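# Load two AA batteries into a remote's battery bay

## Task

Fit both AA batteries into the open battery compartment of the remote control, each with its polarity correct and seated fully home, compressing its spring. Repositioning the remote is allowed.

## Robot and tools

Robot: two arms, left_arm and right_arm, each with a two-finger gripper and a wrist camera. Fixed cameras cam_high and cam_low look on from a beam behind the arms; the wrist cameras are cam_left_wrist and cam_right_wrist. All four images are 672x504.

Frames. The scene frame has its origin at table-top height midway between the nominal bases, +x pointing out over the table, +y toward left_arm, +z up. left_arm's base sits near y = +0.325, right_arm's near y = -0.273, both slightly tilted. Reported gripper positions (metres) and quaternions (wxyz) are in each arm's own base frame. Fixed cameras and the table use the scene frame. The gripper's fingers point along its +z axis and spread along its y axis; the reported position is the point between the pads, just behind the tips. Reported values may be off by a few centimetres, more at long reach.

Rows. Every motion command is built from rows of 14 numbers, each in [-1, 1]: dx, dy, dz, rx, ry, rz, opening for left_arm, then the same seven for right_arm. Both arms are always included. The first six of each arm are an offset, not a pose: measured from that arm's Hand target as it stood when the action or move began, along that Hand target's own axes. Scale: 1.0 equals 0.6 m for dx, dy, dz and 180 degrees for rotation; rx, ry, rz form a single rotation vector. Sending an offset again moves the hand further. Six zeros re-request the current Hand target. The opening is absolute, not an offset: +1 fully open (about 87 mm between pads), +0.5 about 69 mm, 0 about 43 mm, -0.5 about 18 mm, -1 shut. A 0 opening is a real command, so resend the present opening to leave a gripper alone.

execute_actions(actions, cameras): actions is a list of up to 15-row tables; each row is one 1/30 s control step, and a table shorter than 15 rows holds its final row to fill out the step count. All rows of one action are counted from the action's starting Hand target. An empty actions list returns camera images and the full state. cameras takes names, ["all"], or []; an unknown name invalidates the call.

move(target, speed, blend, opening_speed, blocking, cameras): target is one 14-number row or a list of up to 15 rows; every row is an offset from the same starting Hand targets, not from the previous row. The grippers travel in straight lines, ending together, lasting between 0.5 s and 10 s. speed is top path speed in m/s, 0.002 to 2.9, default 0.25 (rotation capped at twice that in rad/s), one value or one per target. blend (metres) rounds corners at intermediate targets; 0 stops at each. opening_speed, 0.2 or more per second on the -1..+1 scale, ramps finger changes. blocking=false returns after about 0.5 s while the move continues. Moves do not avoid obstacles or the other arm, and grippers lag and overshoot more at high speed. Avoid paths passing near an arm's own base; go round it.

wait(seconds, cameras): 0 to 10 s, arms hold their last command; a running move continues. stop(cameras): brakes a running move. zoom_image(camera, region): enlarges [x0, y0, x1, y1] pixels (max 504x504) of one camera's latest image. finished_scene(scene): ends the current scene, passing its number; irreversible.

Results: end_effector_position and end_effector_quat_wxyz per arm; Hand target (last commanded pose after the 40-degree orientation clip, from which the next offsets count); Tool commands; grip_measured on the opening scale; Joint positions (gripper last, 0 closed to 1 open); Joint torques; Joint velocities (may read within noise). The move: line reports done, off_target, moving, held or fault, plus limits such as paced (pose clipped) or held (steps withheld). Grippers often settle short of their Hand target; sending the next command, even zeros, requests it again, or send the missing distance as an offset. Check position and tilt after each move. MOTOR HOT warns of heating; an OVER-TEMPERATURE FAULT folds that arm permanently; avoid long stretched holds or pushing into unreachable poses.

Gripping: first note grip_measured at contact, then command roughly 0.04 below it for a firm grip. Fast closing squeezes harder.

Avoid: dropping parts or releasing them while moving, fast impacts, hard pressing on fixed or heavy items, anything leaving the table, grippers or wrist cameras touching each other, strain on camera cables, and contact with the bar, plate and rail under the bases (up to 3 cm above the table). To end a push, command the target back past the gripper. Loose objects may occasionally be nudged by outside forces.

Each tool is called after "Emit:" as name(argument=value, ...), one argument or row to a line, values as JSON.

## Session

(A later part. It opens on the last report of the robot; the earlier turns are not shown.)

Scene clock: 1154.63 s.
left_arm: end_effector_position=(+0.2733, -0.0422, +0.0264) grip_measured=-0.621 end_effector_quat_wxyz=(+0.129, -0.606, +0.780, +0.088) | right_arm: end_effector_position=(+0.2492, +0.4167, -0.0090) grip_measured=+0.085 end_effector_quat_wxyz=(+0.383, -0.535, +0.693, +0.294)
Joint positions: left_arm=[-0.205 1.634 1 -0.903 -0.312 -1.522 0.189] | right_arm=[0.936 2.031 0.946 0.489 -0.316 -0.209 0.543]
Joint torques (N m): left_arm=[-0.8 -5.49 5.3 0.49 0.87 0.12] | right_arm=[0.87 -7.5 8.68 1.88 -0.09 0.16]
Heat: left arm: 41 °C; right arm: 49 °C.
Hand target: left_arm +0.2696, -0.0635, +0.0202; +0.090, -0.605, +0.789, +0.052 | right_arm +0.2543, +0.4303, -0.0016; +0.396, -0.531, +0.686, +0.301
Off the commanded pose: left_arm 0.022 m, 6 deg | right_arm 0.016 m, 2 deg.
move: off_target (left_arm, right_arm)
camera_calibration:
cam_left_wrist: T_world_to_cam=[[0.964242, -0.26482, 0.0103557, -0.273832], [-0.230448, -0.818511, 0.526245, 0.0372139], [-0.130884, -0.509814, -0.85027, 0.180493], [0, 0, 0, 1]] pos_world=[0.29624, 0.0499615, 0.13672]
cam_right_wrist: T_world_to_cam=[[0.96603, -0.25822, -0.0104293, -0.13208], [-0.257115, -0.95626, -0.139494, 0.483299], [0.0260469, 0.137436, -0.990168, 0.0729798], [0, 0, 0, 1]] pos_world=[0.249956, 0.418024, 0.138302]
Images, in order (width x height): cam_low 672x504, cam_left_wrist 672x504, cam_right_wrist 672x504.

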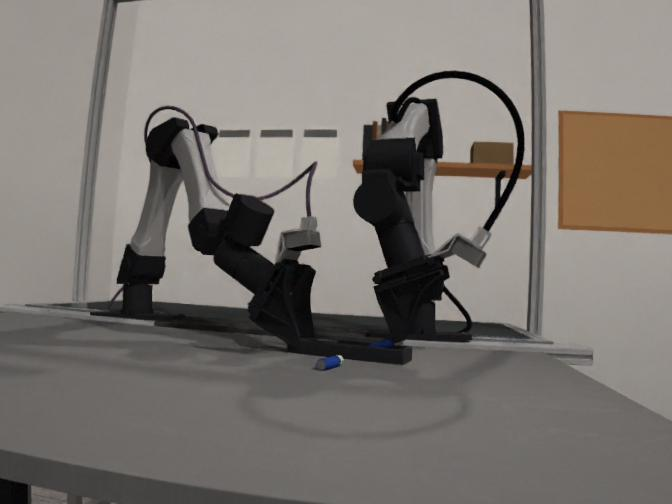

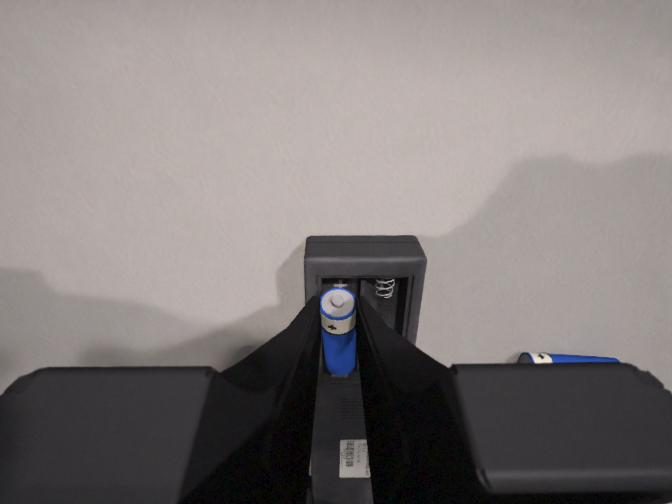

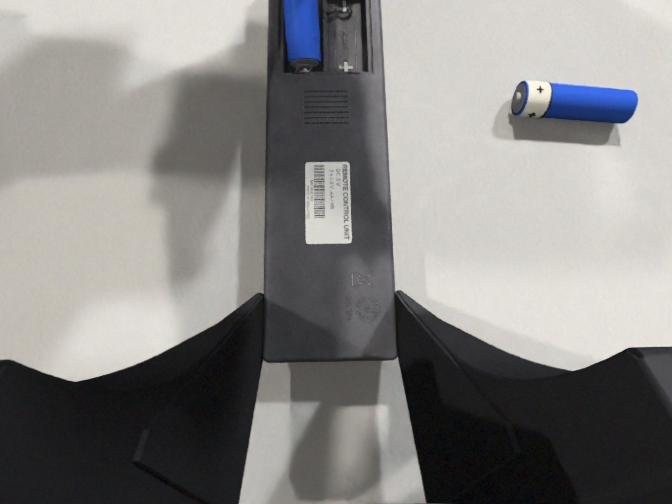

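Emit:
move(
  target=[0.0143,0.0,0.0032,0,0.028,0,-0.68,0,0,0,0,0,0,0.02],
  speed=0.04,
  cameras=["cam_low","cam_left_wrist","cam_right_wrist"],
)

Emit:
zoom_image(
  camera="cam_low",
  region=[330, 300, 440, 370],
)

Emit:
zoom_image(
  camera="cam_left_wrist",
  region=[290, 230, 410, 390],
)

Emit:
zoom_image(
  camera="cam_right_wrist",
  region=[230, 0, 430, 120],
)

Scene clock: 1167.90 s.
left_arm: end_effector_position=(+0.2731, -0.0431, +0.0236) grip_measured=-0.621 end_effector_quat_wxyz=(+0.108, -0.611, +0.781, +0.069) | right_arm: end_effector_position=(+0.2492, +0.4167, -0.0090) grip_measured=+0.085 end_effector_quat_wxyz=(+0.383, -0.535, +0.693, +0.294)
Joint positions: left_arm=[-0.17 1.634 0.99 -0.883 -0.253 -1.492 0.189] | right_arm=[0.936 2.031 0.946 0.489 -0.316 -0.209 0.543]
Joint torques (N m): left_arm=[-1.24 -4.88 5.45 0.49 1.16 0.11] | right_arm=[0.87 -7.49 8.65 1.88 -0.1 0.13]
Heat: left arm: 41 °C; right arm: 49 °C.
Hand target: left_arm +0.2677, -0.0712, +0.0166; +0.055, -0.607, +0.793, +0.025 | right_arm +0.2543, +0.4303, -0.0016; +0.396, -0.531, +0.686, +0.301
Off the commanded pose: left_arm 0.030 m, 8 deg | right_arm 0.016 m, 2 deg.
move: off_target (left_arm, right_arm)
camera_calibration:
cam_left_wrist: T_world_to_cam=[[0.965492, -0.259931, 0.0161801, -0.274006], [-0.221826, -0.788222, 0.574021, 0.0356613], [-0.136452, -0.557801, -0.818681, 0.176394], [0, 0, 0, 1]] pos_world=[0.29653, 0.0552795, 0.128374]
cam_right_wrist: T_world_to_cam=[[0.96603, -0.25822, -0.0104293, -0.13208], [-0.257115, -0.95626, -0.139494, 0.483299], [0.0260469, 0.137436, -0.990168, 0.0729798], [0, 0, 0, 1]] pos_world=[0.249956, 0.418024, 0.138302]
Images, in order (width x height): cam_low 672x504, cam_left_wrist 672x504, cam_right_wrist 672x504.

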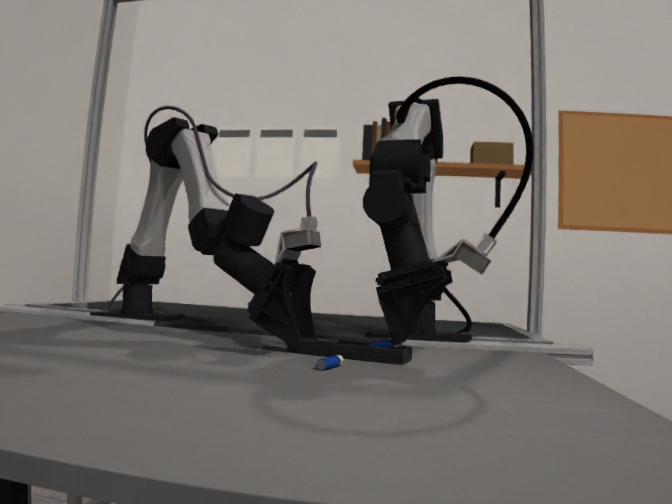

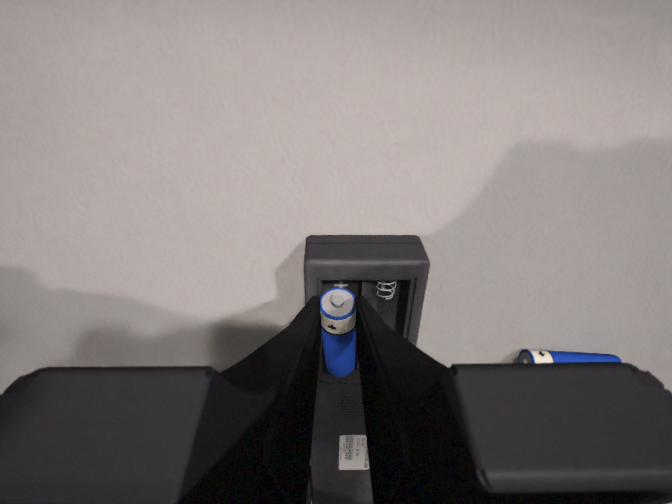

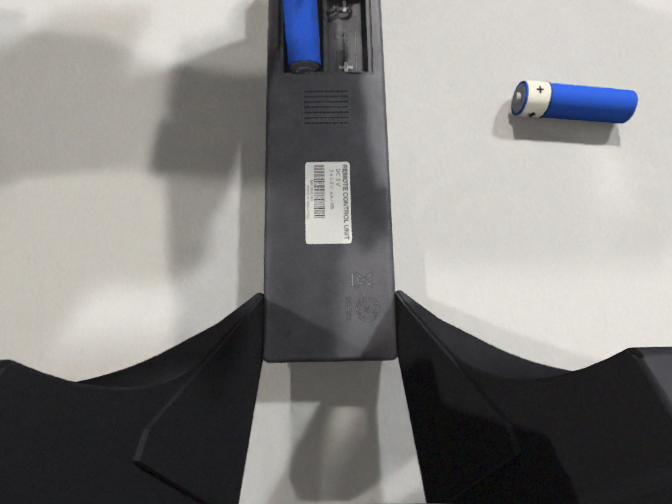

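Scaled by 4.582 from the camera's 672x504 image, which has a finer 960x720 frame.

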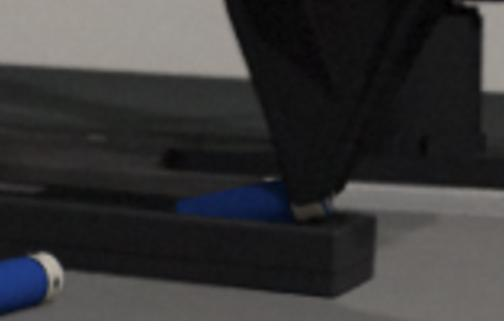

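Scaled by 3.150 from the camera's 672x504 image, which has a finer 960x720 frame.

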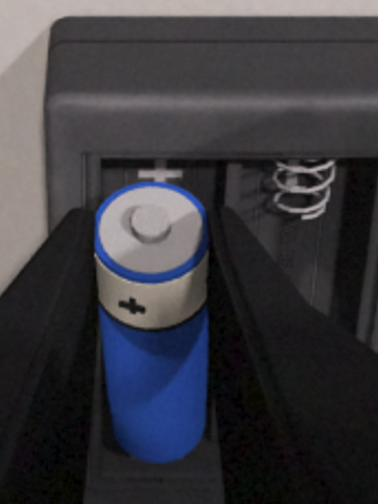

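Scaled by 2.520 from the camera's 672x504 image, which has a finer 960x720 frame.

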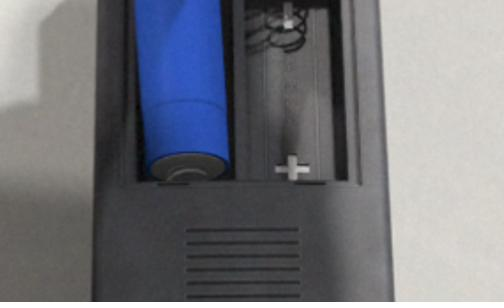

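Emit:
move(
  target=[0.0008,0.0002,0.0067,0,0.017,0,-0.68,0,0,0,0,0,0,0.02],
  speed=0.04,
  cameras=["cam_low","cam_left_wrist","cam_right_wrist"],
)

Emit:
zoom_image(
  camera="cam_low",
  region=[330, 300, 440, 370],
)

Emit:
zoom_image(
  camera="cam_left_wrist",
  region=[290, 230, 410, 390],
)

Emit:
zoom_image(
  camera="cam_right_wrist",
  region=[230, 0, 430, 120],
)

Scene clock: 1179.10 s.
left_arm: end_effector_position=(+0.2734, -0.0423, +0.0217) grip_measured=-0.621 end_effector_quat_wxyz=(+0.089, -0.613, +0.784, +0.052) | right_arm: end_effector_position=(+0.2492, +0.4167, -0.0090) grip_measured=+0.085 end_effector_quat_wxyz=(+0.383, -0.535, +0.693, +0.294)
Joint positions: left_arm=[-0.134 1.637 0.984 -0.868 -0.201 -1.456 0.189] | right_arm=[0.936 2.031 0.946 0.489 -0.316 -0.209 0.543]
Joint torques (N m): left_arm=[-1.36 -4.14 5.11 0.54 1.2 0.1] | right_arm=[0.83 -7.51 8.62 1.86 -0.1 0.15]
Heat: left arm: 40 °C; right arm: 49 °C.
Hand target: left_arm +0.2677, -0.0711, +0.0126; +0.034, -0.607, +0.794, +0.009 | right_arm +0.2543, +0.4303, -0.0016; +0.396, -0.531, +0.686, +0.301
Off the commanded pose: left_arm 0.031 m, 8 deg | right_arm 0.016 m, 2 deg.
move: off_target (left_arm, right_arm)
camera_calibration:
cam_left_wrist: T_world_to_cam=[[0.965175, -0.260783, 0.0207295, -0.274144], [-0.218121, -0.758463, 0.614132, 0.0368074], [-0.144433, -0.597266, -0.788931, 0.175106], [0, 0, 0, 1]] pos_world=[0.297916, 0.0610101, 0.121225]
cam_right_wrist: T_world_to_cam=[[0.96603, -0.25822, -0.0104293, -0.13208], [-0.257115, -0.95626, -0.139494, 0.483299], [0.0260469, 0.137436, -0.990168, 0.0729798], [0, 0, 0, 1]] pos_world=[0.249956, 0.418024, 0.138302]
Images, in order (width x height): cam_low 672x504, cam_left_wrist 672x504, cam_right_wrist 672x504.

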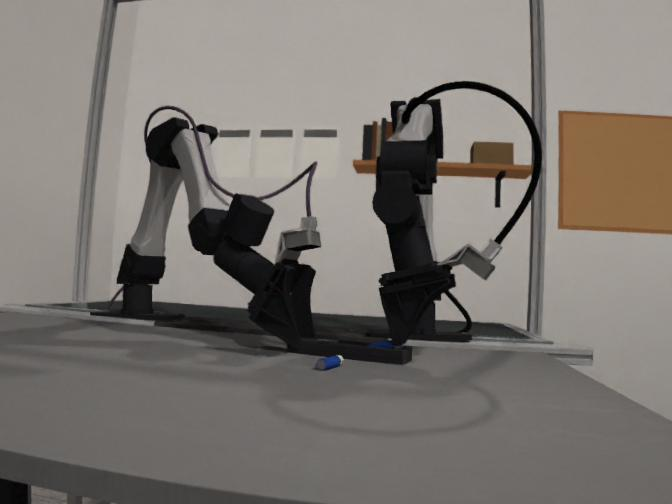

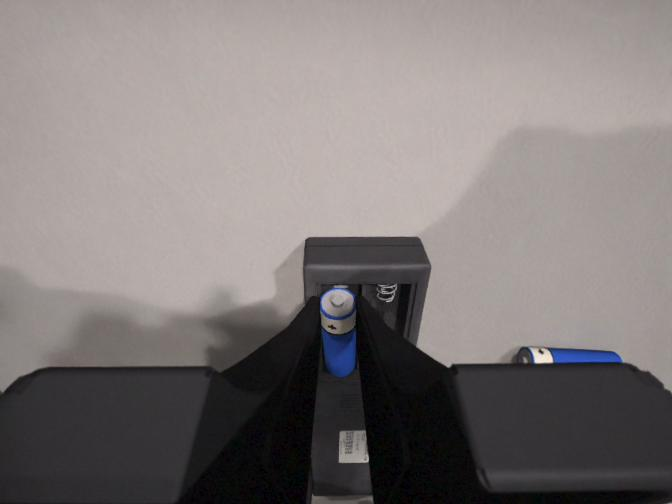

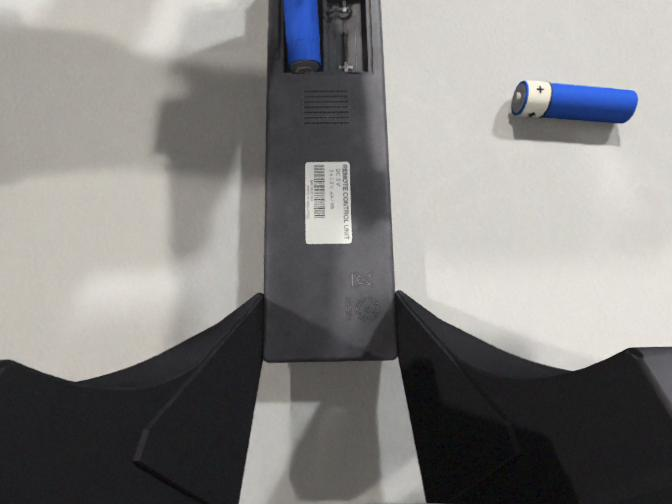

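Scaled by 4.582 from the camera's 672x504 image, which has a finer 960x720 frame.

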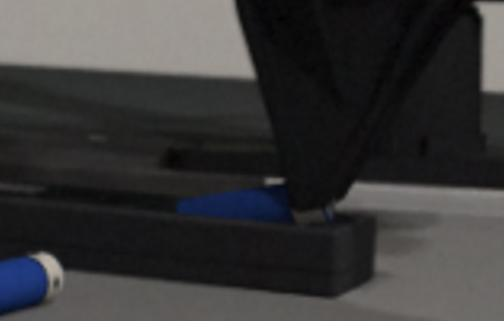

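Scaled by 3.150 from the camera's 672x504 image, which has a finer 960x720 frame.

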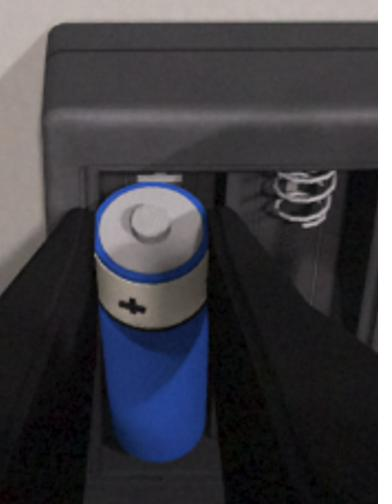

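Scaled by 2.520 from the camera's 672x504 image, which has a finer 960x720 frame.

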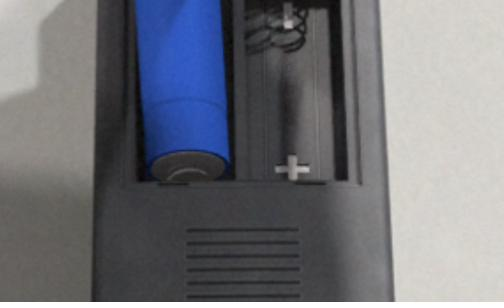

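Emit:
move(
  target=[-0.0365,0.003,-0.0125,-0.0006,-0.0446,-0.0062,-0.68,0,0,0,0,0,0,0.02],
  speed=0.05,
  cameras=["cam_low","cam_left_wrist","cam_right_wrist"],
)

Emit:
zoom_image(
  camera="cam_left_wrist",
  region=[290, 230, 410, 390],
)

Emit:
zoom_image(
  camera="cam_right_wrist",
  region=[230, 0, 430, 120],
)

Scene clock: 1197.40 s.
left_arm: end_effector_position=(+0.2742, -0.0395, +0.0216) grip_measured=-0.621 end_effector_quat_wxyz=(+0.103, -0.612, +0.781, +0.064) | right_arm: end_effector_position=(+0.2492, +0.4167, -0.0090) grip_measured=+0.085 end_effector_quat_wxyz=(+0.383, -0.535, +0.693, +0.294)
Joint positions: left_arm=[-0.148 1.637 0.984 -0.869 -0.239 -1.471 0.189] | right_arm=[0.936 2.031 0.946 0.489 -0.316 -0.209 0.543]
Joint torques (N m): left_arm=[-1.37 -6.13 6.15 0.29 0.2 -0.08] | right_arm=[0.9 -7.45 8.59 1.87 -0.1 0.15]
Heat: left arm: 40 °C; right arm: 49 °C.
Hand target: left_arm +0.2713, -0.0500, +0.0214; +0.089, -0.613, +0.783, +0.052 | right_arm +0.2543, +0.4303, -0.0016; +0.396, -0.531, +0.686, +0.301
Off the commanded pose: left_arm 0.011 m, 2 deg | right_arm 0.016 m, 2 deg.
move: off_target (left_arm, right_arm)
camera_calibration:
cam_left_wrist: T_world_to_cam=[[0.965718, -0.258914, 0.0187795, -0.274268], [-0.220654, -0.780597, 0.584791, 0.0396427], [-0.136751, -0.568886, -0.810967, 0.176357], [0, 0, 0, 1]] pos_world=[0.29773, 0.0602605, 0.124988]
cam_right_wrist: T_world_to_cam=[[0.96603, -0.25822, -0.0104293, -0.13208], [-0.257115, -0.95626, -0.139494, 0.483299], [0.0260469, 0.137436, -0.990168, 0.0729798], [0, 0, 0, 1]] pos_world=[0.249956, 0.418024, 0.138302]
Images, in order (width x height): cam_low 672x504, cam_left_wrist 672x504, cam_right_wrist 672x504.

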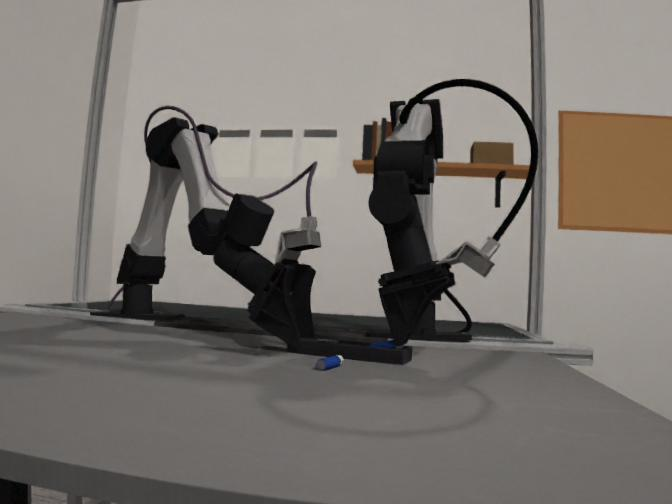

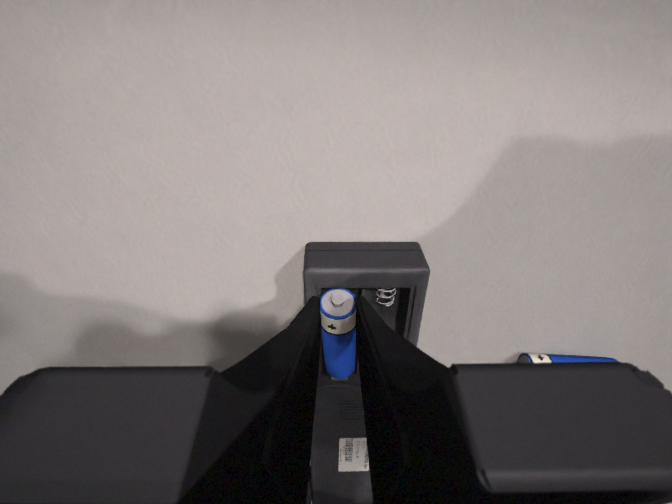

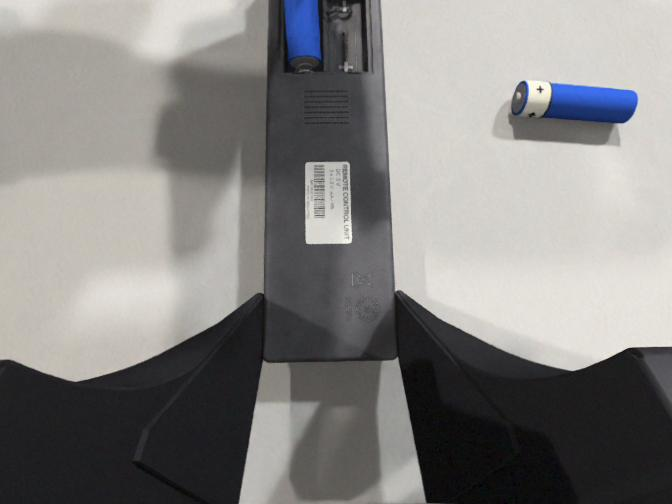

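Scaled by 3.150 from the camera's 672x504 image, which has a finer 960x720 frame.

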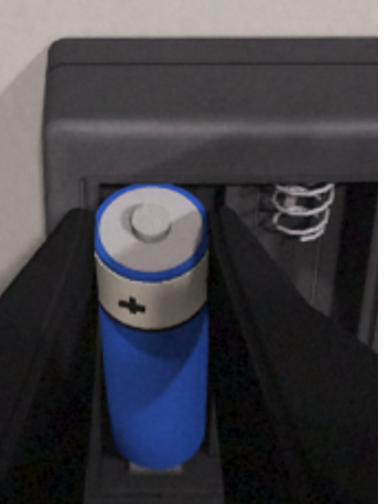

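Scaled by 2.520 from the camera's 672x504 image, which has a finer 960x720 frame.

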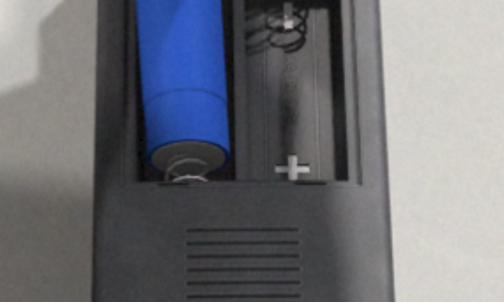

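Emit:
zoom_image(
  camera="cam_low",
  region=[360, 320, 420, 365],
)

Emit:
zoom_image(
  camera="cam_left_wrist",
  region=[295, 230, 365, 320],
)

Scaled by 8.400 from the camera's 672x504 image, which has a finer 960x720 frame.

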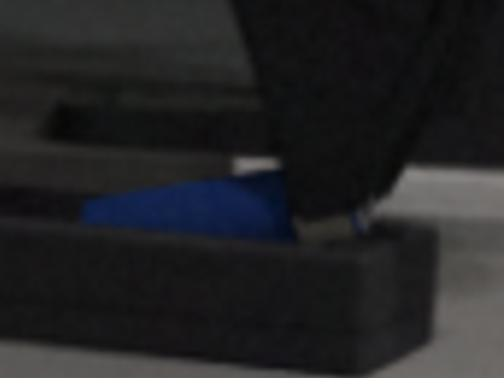

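Scaled by 5.600 from the camera's 672x504 image, which has a finer 960x720 frame.

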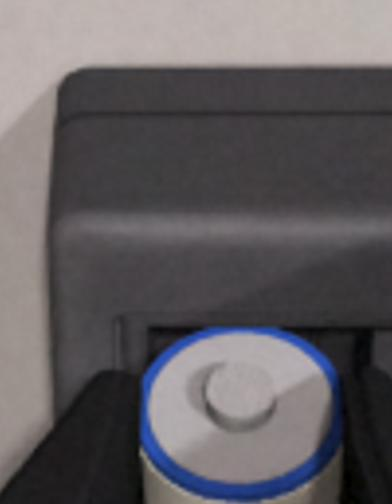

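Emit:
move(
  target=[0,0,0,0,0,0,-0.3,0,0,0,0,0,0,0.02],
  speed=0.05,
  opening_speed=0.4,
  cameras=["cam_low","cam_left_wrist","cam_right_wrist"],
)

Emit:
zoom_image(
  camera="cam_left_wrist",
  region=[290, 230, 410, 390],
)

Emit:
zoom_image(
  camera="cam_low",
  region=[360, 320, 420, 365],
)

Emit:
zoom_image(
  camera="cam_right_wrist",
  region=[230, 0, 430, 120],
)

Scene clock: 1220.97 s.
left_arm: end_effector_position=(+0.2778, -0.0423, +0.0217) grip_measured=-0.300 end_effector_quat_wxyz=(+0.108, -0.614, +0.780, +0.058) | right_arm: end_effector_position=(+0.2493, +0.4167, -0.0090) grip_measured=+0.085 end_effector_quat_wxyz=(+0.383, -0.535, +0.693, +0.294)
Joint positions: left_arm=[-0.154 1.637 0.984 -0.854 -0.237 -1.481 0.35] | right_arm=[0.936 2.031 0.946 0.489 -0.316 -0.209 0.543]
Joint torques (N m): left_arm=[-0.88 -6.12 6.19 0.17 0.21 0.03] | right_arm=[0.83 -7.47 8.65 1.87 -0.11 0.14]
Heat: left arm: 41 °C; right arm: 49 °C.
Hand target: left_arm +0.2713, -0.0501, +0.0214; +0.089, -0.613, +0.784, +0.052 | right_arm +0.2543, +0.4303, -0.0016; +0.396, -0.531, +0.686, +0.301
Off the commanded pose: left_arm 0.010 m, 2 deg | right_arm 0.016 m, 2 deg.
move: off_target (right_arm)
camera_calibration:
cam_left_wrist: T_world_to_cam=[[0.96623, -0.255224, 0.0355028, -0.278842], [-0.22709, -0.778285, 0.585409, 0.0400671], [-0.121779, -0.573702, -0.809961, 0.17106], [0, 0, 0, 1]] pos_world=[0.299356, 0.0581535, 0.124996]
cam_right_wrist: T_world_to_cam=[[0.965942, -0.258558, -0.010231, -0.132041], [-0.257425, -0.956196, -0.139359, 0.483358], [0.0262495, 0.137246, -0.990189, 0.0730088], [0, 0, 0, 1]] pos_world=[0.250055, 0.418024, 0.138302]
Images, in order (width x height): cam_low 672x504, cam_left_wrist 672x504, cam_right_wrist 672x504.

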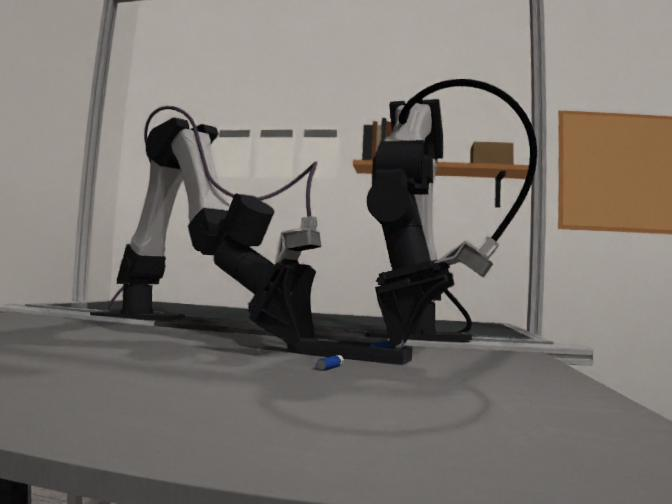

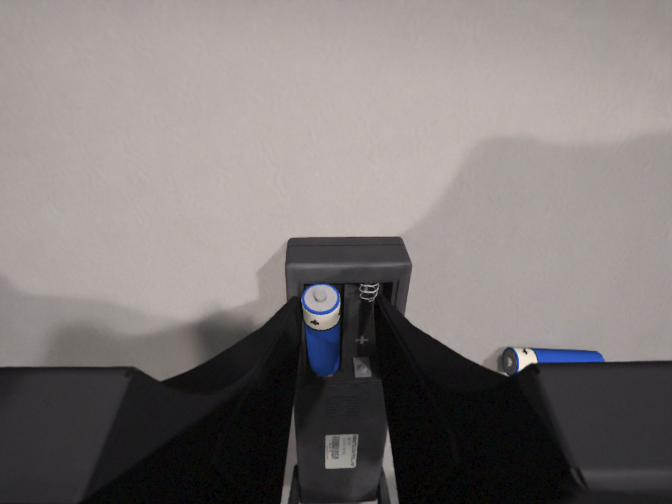

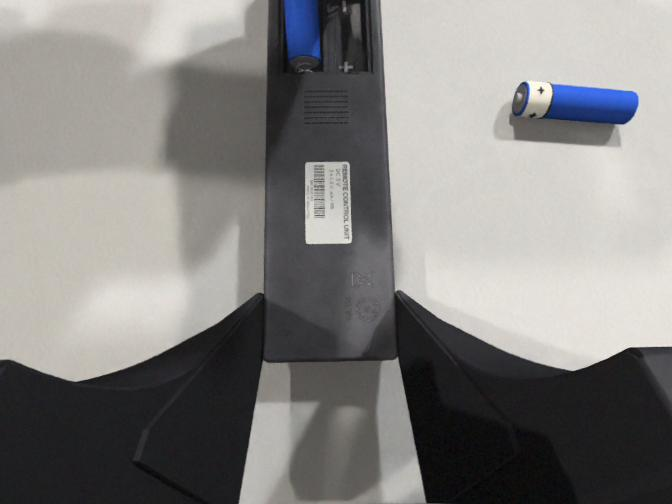

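Scaled by 3.150 from the camera's 672x504 image, which has a finer 960x720 frame.

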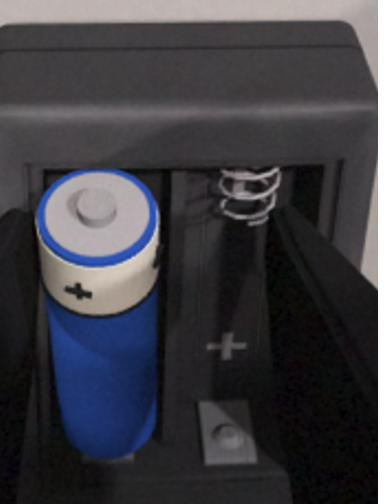

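Scaled by 8.400 from the camera's 672x504 image, which has a finer 960x720 frame.

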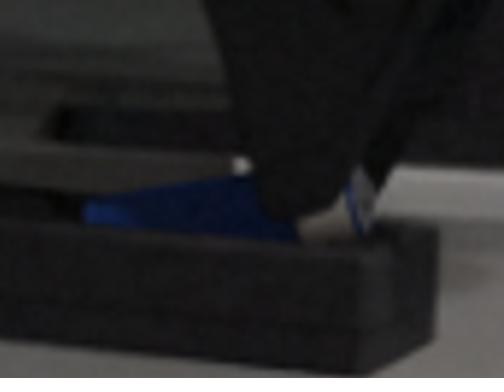

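Scaled by 2.520 from the camera's 672x504 image, which has a finer 960x720 frame.

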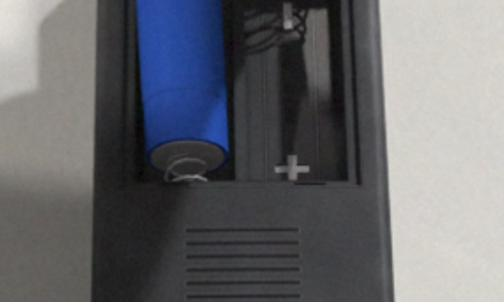

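Emit:
move(
  target=[
    [-0.0085,-0.0012,-0.0409,0,0,0,-0.3,0,0,0,0,0,0,0.02],
    [-0.0177,0.0052,-0.0647,0,0,0,-1,0,0,0,0,0,0,0.02],
  ],
  speed=0.06,
  blend=[0.01,0],
  opening_speed=0.7,
  cameras=["cam_low","cam_left_wrist","cam_right_wrist"],
)

Emit:
zoom_image(
  camera="cam_left_wrist",
  region=[260, 200, 430, 390],
)

Emit:
zoom_image(
  camera="cam_low",
  region=[330, 300, 440, 370],
)

Scene clock: 1237.03 s.
left_arm: end_effector_position=(+0.2627, -0.0466, +0.0492) grip_measured=-1.000 end_effector_quat_wxyz=(+0.080, -0.611, +0.785, +0.066) | right_arm: end_effector_position=(+0.2491, +0.4168, -0.0090) grip_measured=+0.085 end_effector_quat_wxyz=(+0.383, -0.535, +0.693, +0.294)
Joint positions: left_arm=[-0.159 1.594 1.057 -1.021 -0.208 -1.481 0] | right_arm=[0.937 2.031 0.946 0.489 -0.316 -0.209 0.543]
Joint torques (N m): left_arm=[0.61 -7.77 8.8 0.11 -0.07 0.14] | right_arm=[0.8 -7.45 8.66 1.87 -0.1 0.15]
Heat: left arm: 41 °C; right arm: 49 °C.
Hand target: left_arm +0.2678, -0.0465, +0.0615; +0.089, -0.613, +0.783, +0.052 | right_arm +0.2542, +0.4304, -0.0016; +0.396, -0.531, +0.686, +0.301
Off the commanded pose: left_arm 0.013 m, 2 deg | right_arm 0.016 m, 2 deg.
move: off_target (left_arm, right_arm); blend cut to 0.0079 m at target 1; target 2's new opening was sent with left_arm's hand 0.013 m and 2 deg from that target
camera_calibration:
cam_left_wrist: T_world_to_cam=[[0.965116, -0.261527, -0.0124112, -0.263941], [-0.199407, -0.764937, 0.61246, 0.00914747], [-0.169669, -0.588621, -0.790404, 0.199883], [0, 0, 0, 1]] pos_world=[0.290472, 0.0556249, 0.14911]
cam_right_wrist: T_world_to_cam=[[0.966049, -0.258158, -0.0101988, -0.13202], [-0.257023, -0.956291, -0.139449, 0.483353], [0.0262468, 0.137336, -0.990177, 0.072962], [0, 0, 0, 1]] pos_world=[0.249855, 0.418124, 0.138302]
Images, in order (width x height): cam_low 672x504, cam_left_wrist 672x504, cam_right_wrist 672x504.

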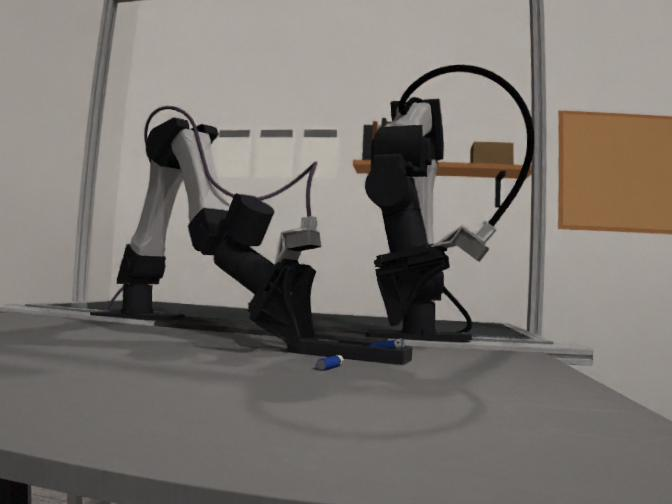

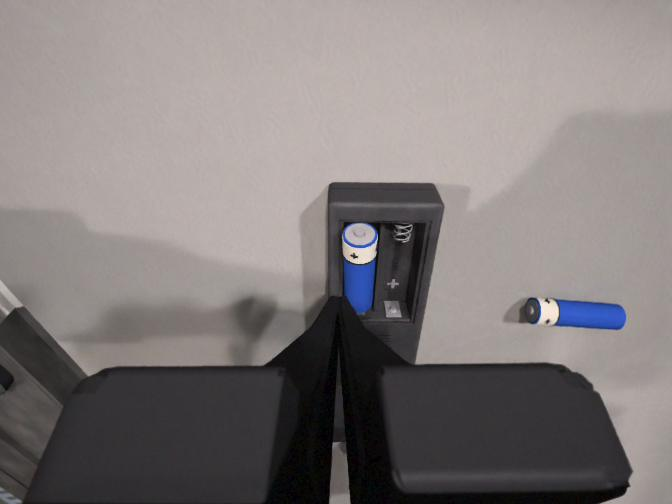

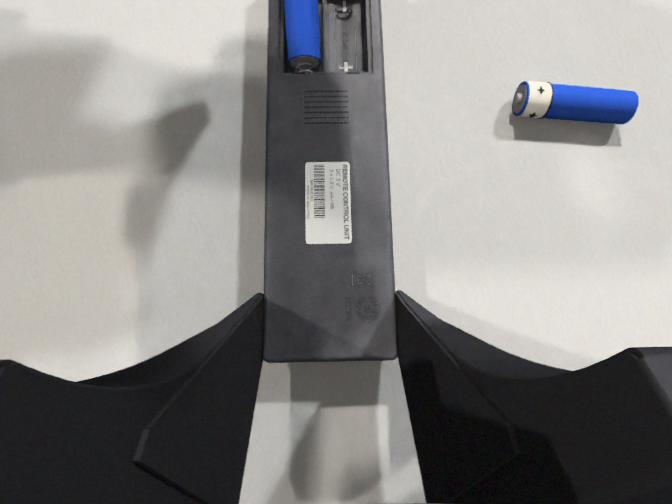

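Scaled by 2.653 from the camera's 672x504 image, which has a finer 960x720 frame.

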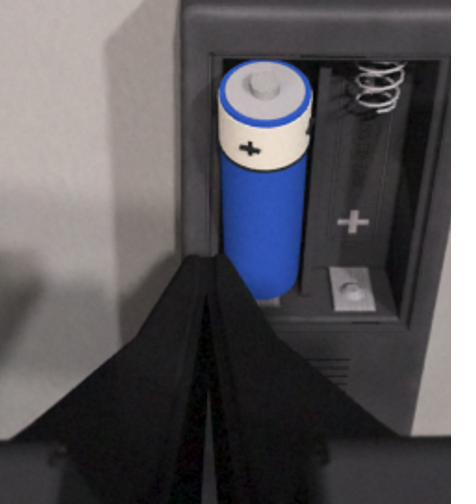

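Scaled by 4.582 from the camera's 672x504 image, which has a finer 960x720 frame.

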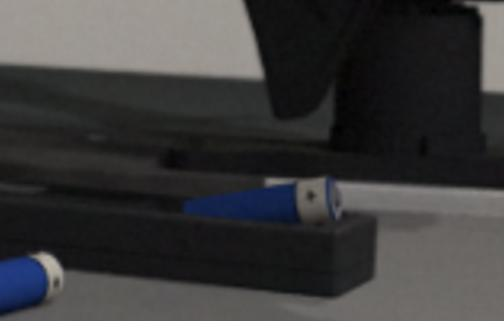

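Emit:
move(
  target=[-0.0137,-0.0155,0.0203,0,0,0,-1,0,0,0,0,0,0,0.02],
  speed=0.06,
  cameras=["cam_low","cam_left_wrist"],
)

Emit:
zoom_image(
  camera="cam_left_wrist",
  region=[260, 200, 430, 390],
)

Emit:
zoom_image(
  camera="cam_low",
  region=[330, 300, 440, 370],
)

Scene clock: 1245.53 s.
left_arm: end_effector_position=(+0.2673, -0.0380, +0.0491) grip_measured=-1.000 end_effector_quat_wxyz=(+0.080, -0.611, +0.785, +0.065) | right_arm: end_effector_position=(+0.2491, +0.4168, -0.0090) grip_measured=+0.085 end_effector_quat_wxyz=(+0.383, -0.535, +0.693, +0.294)
Joint positions: left_arm=[-0.125 1.603 1.065 -1.012 -0.207 -1.446 0] | right_arm=[0.937 2.031 0.946 0.489 -0.316 -0.209 0.543]
Joint torques (N m): left_arm=[0.59 -4.89 8.88 0.51 -0.06 0.13] | right_arm=[0.81 -7.53 8.62 1.86 -0.1 0.16]
Heat: left arm: 41 °C; right arm: 49 °C.
Hand target: left_arm +0.2797, -0.0386, +0.0515; +0.089, -0.613, +0.783, +0.052 | right_arm +0.2542, +0.4304, -0.0016; +0.396, -0.531, +0.686, +0.301
Off the commanded pose: left_arm 0.013 m, 2 deg | right_arm 0.016 m, 2 deg.
move: off_target (left_arm, right_arm)
camera_calibration:
cam_left_wrist: T_world_to_cam=[[0.965333, -0.260804, -0.0106879, -0.26626], [-0.199711, -0.764331, 0.613118, 0.0168913], [-0.168073, -0.589728, -0.789919, 0.205102], [0, 0, 0, 1]] pos_world=[0.294875, 0.0644233, 0.148812]
Images, in order (width x height): cam_low 672x504, cam_left_wrist 672x504.

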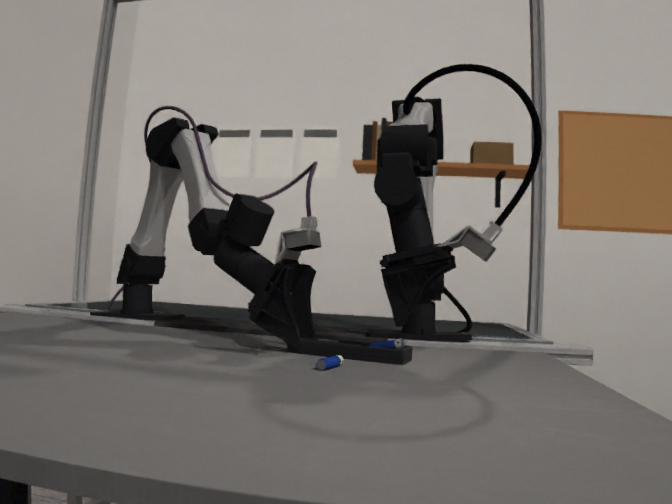

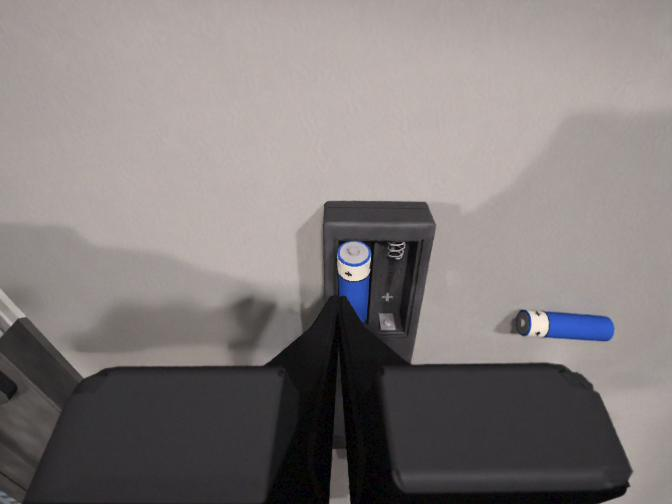

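Scaled by 2.653 from the camera's 672x504 image, which has a finer 960x720 frame.

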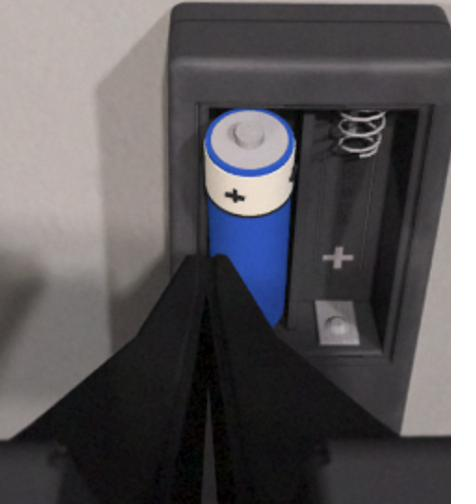

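Scaled by 4.582 from the camera's 672x504 image, which has a finer 960x720 frame.

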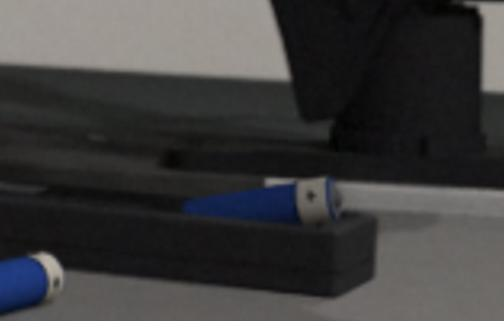

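Emit:
move(
  target=[0.0041,0.0006,0.0196,0,0,0,-1,0,0,0,0,0,0,0.02],
  speed=0.06,
  cameras=["cam_low","cam_left_wrist"],
)

Emit:
zoom_image(
  camera="cam_left_wrist",
  region=[260, 200, 430, 390],
)

Emit:
zoom_image(
  camera="cam_low",
  region=[330, 300, 440, 370],
)

Scene clock: 1256.00 s.
left_arm: end_effector_position=(+0.2764, -0.0392, +0.0438) grip_measured=-1.000 end_effector_quat_wxyz=(+0.090, -0.612, +0.784, +0.056) | right_arm: end_effector_position=(+0.2491, +0.4168, -0.0090) grip_measured=+0.085 end_effector_quat_wxyz=(+0.383, -0.535, +0.693, +0.294)
Joint positions: left_arm=[-0.125 1.618 1.059 -0.963 -0.206 -1.446 0] | right_arm=[0.937 2.031 0.946 0.489 -0.316 -0.209 0.543]
Joint torques (N m): left_arm=[0.61 -4.98 6.11 0.56 -0.07 0.14] | right_arm=[0.87 -7.47 8.66 1.88 -0.1 0.15]
Heat: left arm: 41 °C; right arm: 49 °C.
Hand target: left_arm +0.2795, -0.0386, +0.0394; +0.089, -0.613, +0.783, +0.052 | right_arm +0.2542, +0.4304, -0.0016; +0.396, -0.531, +0.686, +0.301
Off the commanded pose: left_arm 0.005 m, 0 deg | right_arm 0.016 m, 2 deg.
move: off_target (right_arm)
camera_calibration:
cam_left_wrist: T_world_to_cam=[[0.965155, -0.261184, 0.0160962, -0.276609], [-0.216393, -0.762029, 0.610316, 0.0258668], [-0.147139, -0.592533, -0.791994, 0.196028], [0, 0, 0, 1]] pos_world=[0.301411, 0.0636182, 0.143918]
Images, in order (width x height): cam_low 672x504, cam_left_wrist 672x504.

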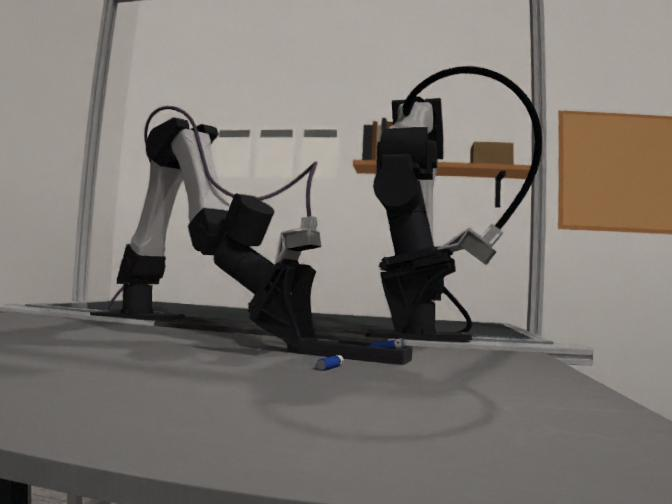

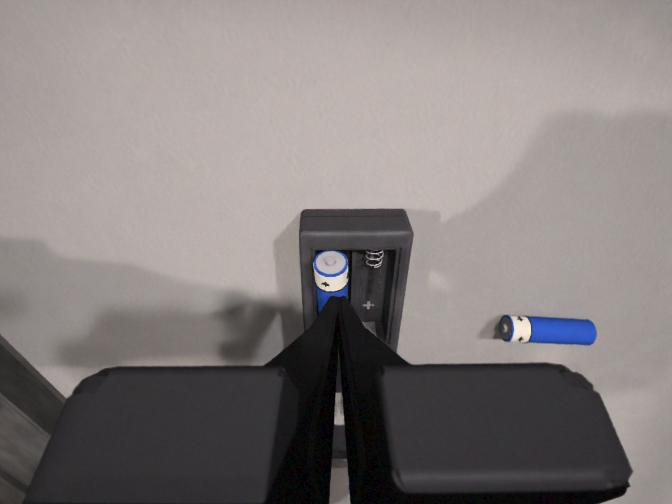

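Scaled by 2.653 from the camera's 672x504 image, which has a finer 960x720 frame.

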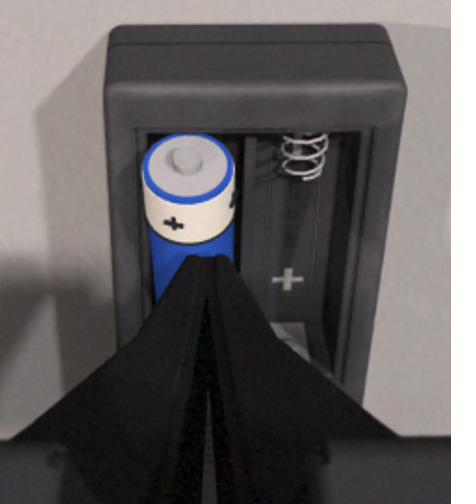

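Scaled by 4.582 from the camera's 672x504 image, which has a finer 960x720 frame.

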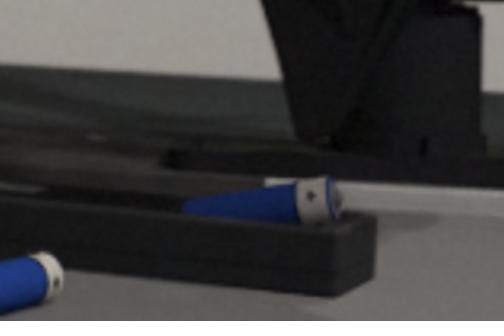

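Emit:
move(
  target=[0.0056,0.0061,0.0243,0,0,0,-1,0,0,0,0,0,0,0.02],
  speed=0.04,
  cameras=["cam_low","cam_left_wrist"],
)

Emit:
zoom_image(
  camera="cam_left_wrist",
  region=[260, 200, 430, 390],
)

Emit:
zoom_image(
  camera="cam_low",
  region=[330, 300, 440, 370],
)

Scene clock: 1265.67 s.
left_arm: end_effector_position=(+0.2742, -0.0393, +0.0304) grip_measured=-1.000 end_effector_quat_wxyz=(+0.090, -0.612, +0.784, +0.054) | right_arm: end_effector_position=(+0.2491, +0.4168, -0.0090) grip_measured=+0.085 end_effector_quat_wxyz=(+0.383, -0.535, +0.693, +0.294)
Joint positions: left_arm=[-0.125 1.625 1.009 -0.903 -0.204 -1.445 0] | right_arm=[0.937 2.031 0.946 0.489 -0.316 -0.209 0.543]
Joint torques (N m): left_arm=[0.65 -4.79 5.57 0.6 -0.08 0.12] | right_arm=[0.84 -7.51 8.61 1.87 -0.09 0.14]
Heat: left arm: 40 °C; right arm: 49 °C.
Hand target: left_arm +0.2763, -0.0382, +0.0244; +0.089, -0.613, +0.783, +0.052 | right_arm +0.2542, +0.4304, -0.0016; +0.396, -0.531, +0.686, +0.301
Off the commanded pose: left_arm 0.006 m, 0 deg | right_arm 0.016 m, 2 deg.
move: off_target (right_arm)
camera_calibration:
cam_left_wrist: T_world_to_cam=[[0.964876, -0.261964, 0.0197212, -0.274293], [-0.218904, -0.760231, 0.611662, 0.0342199], [-0.145241, -0.594495, -0.790873, 0.184281], [0, 0, 0, 1]] pos_world=[0.298915, 0.0637145, 0.130221]
Images, in order (width x height): cam_low 672x504, cam_left_wrist 672x504.

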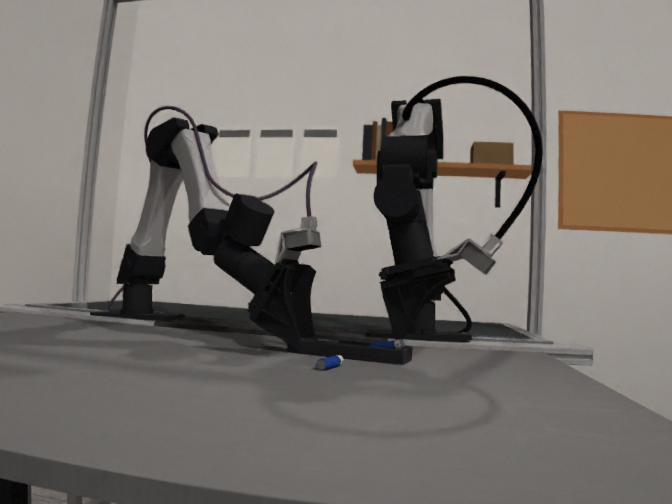

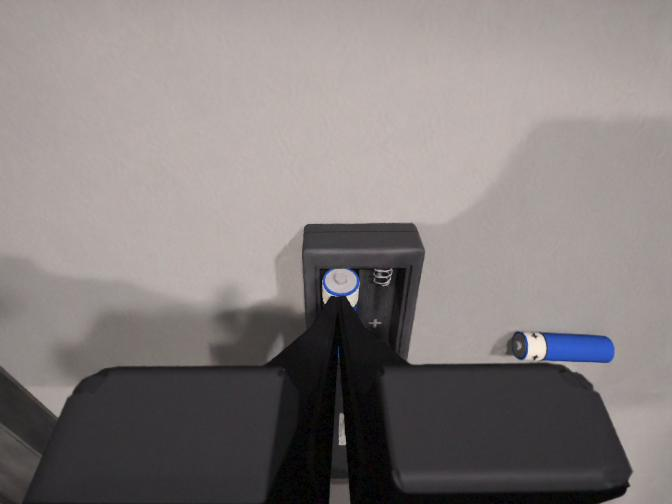

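Scaled by 2.653 from the camera's 672x504 image, which has a finer 960x720 frame.

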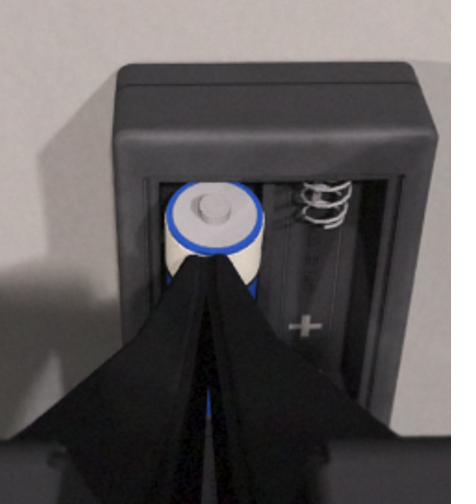

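Scaled by 4.582 from the camera's 672x504 image, which has a finer 960x720 frame.

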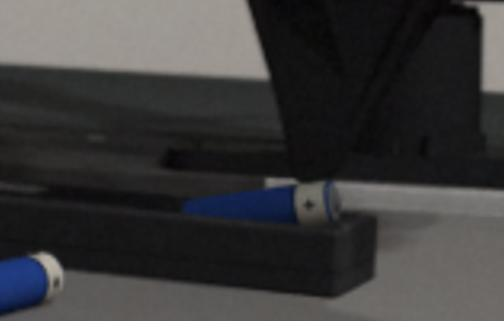

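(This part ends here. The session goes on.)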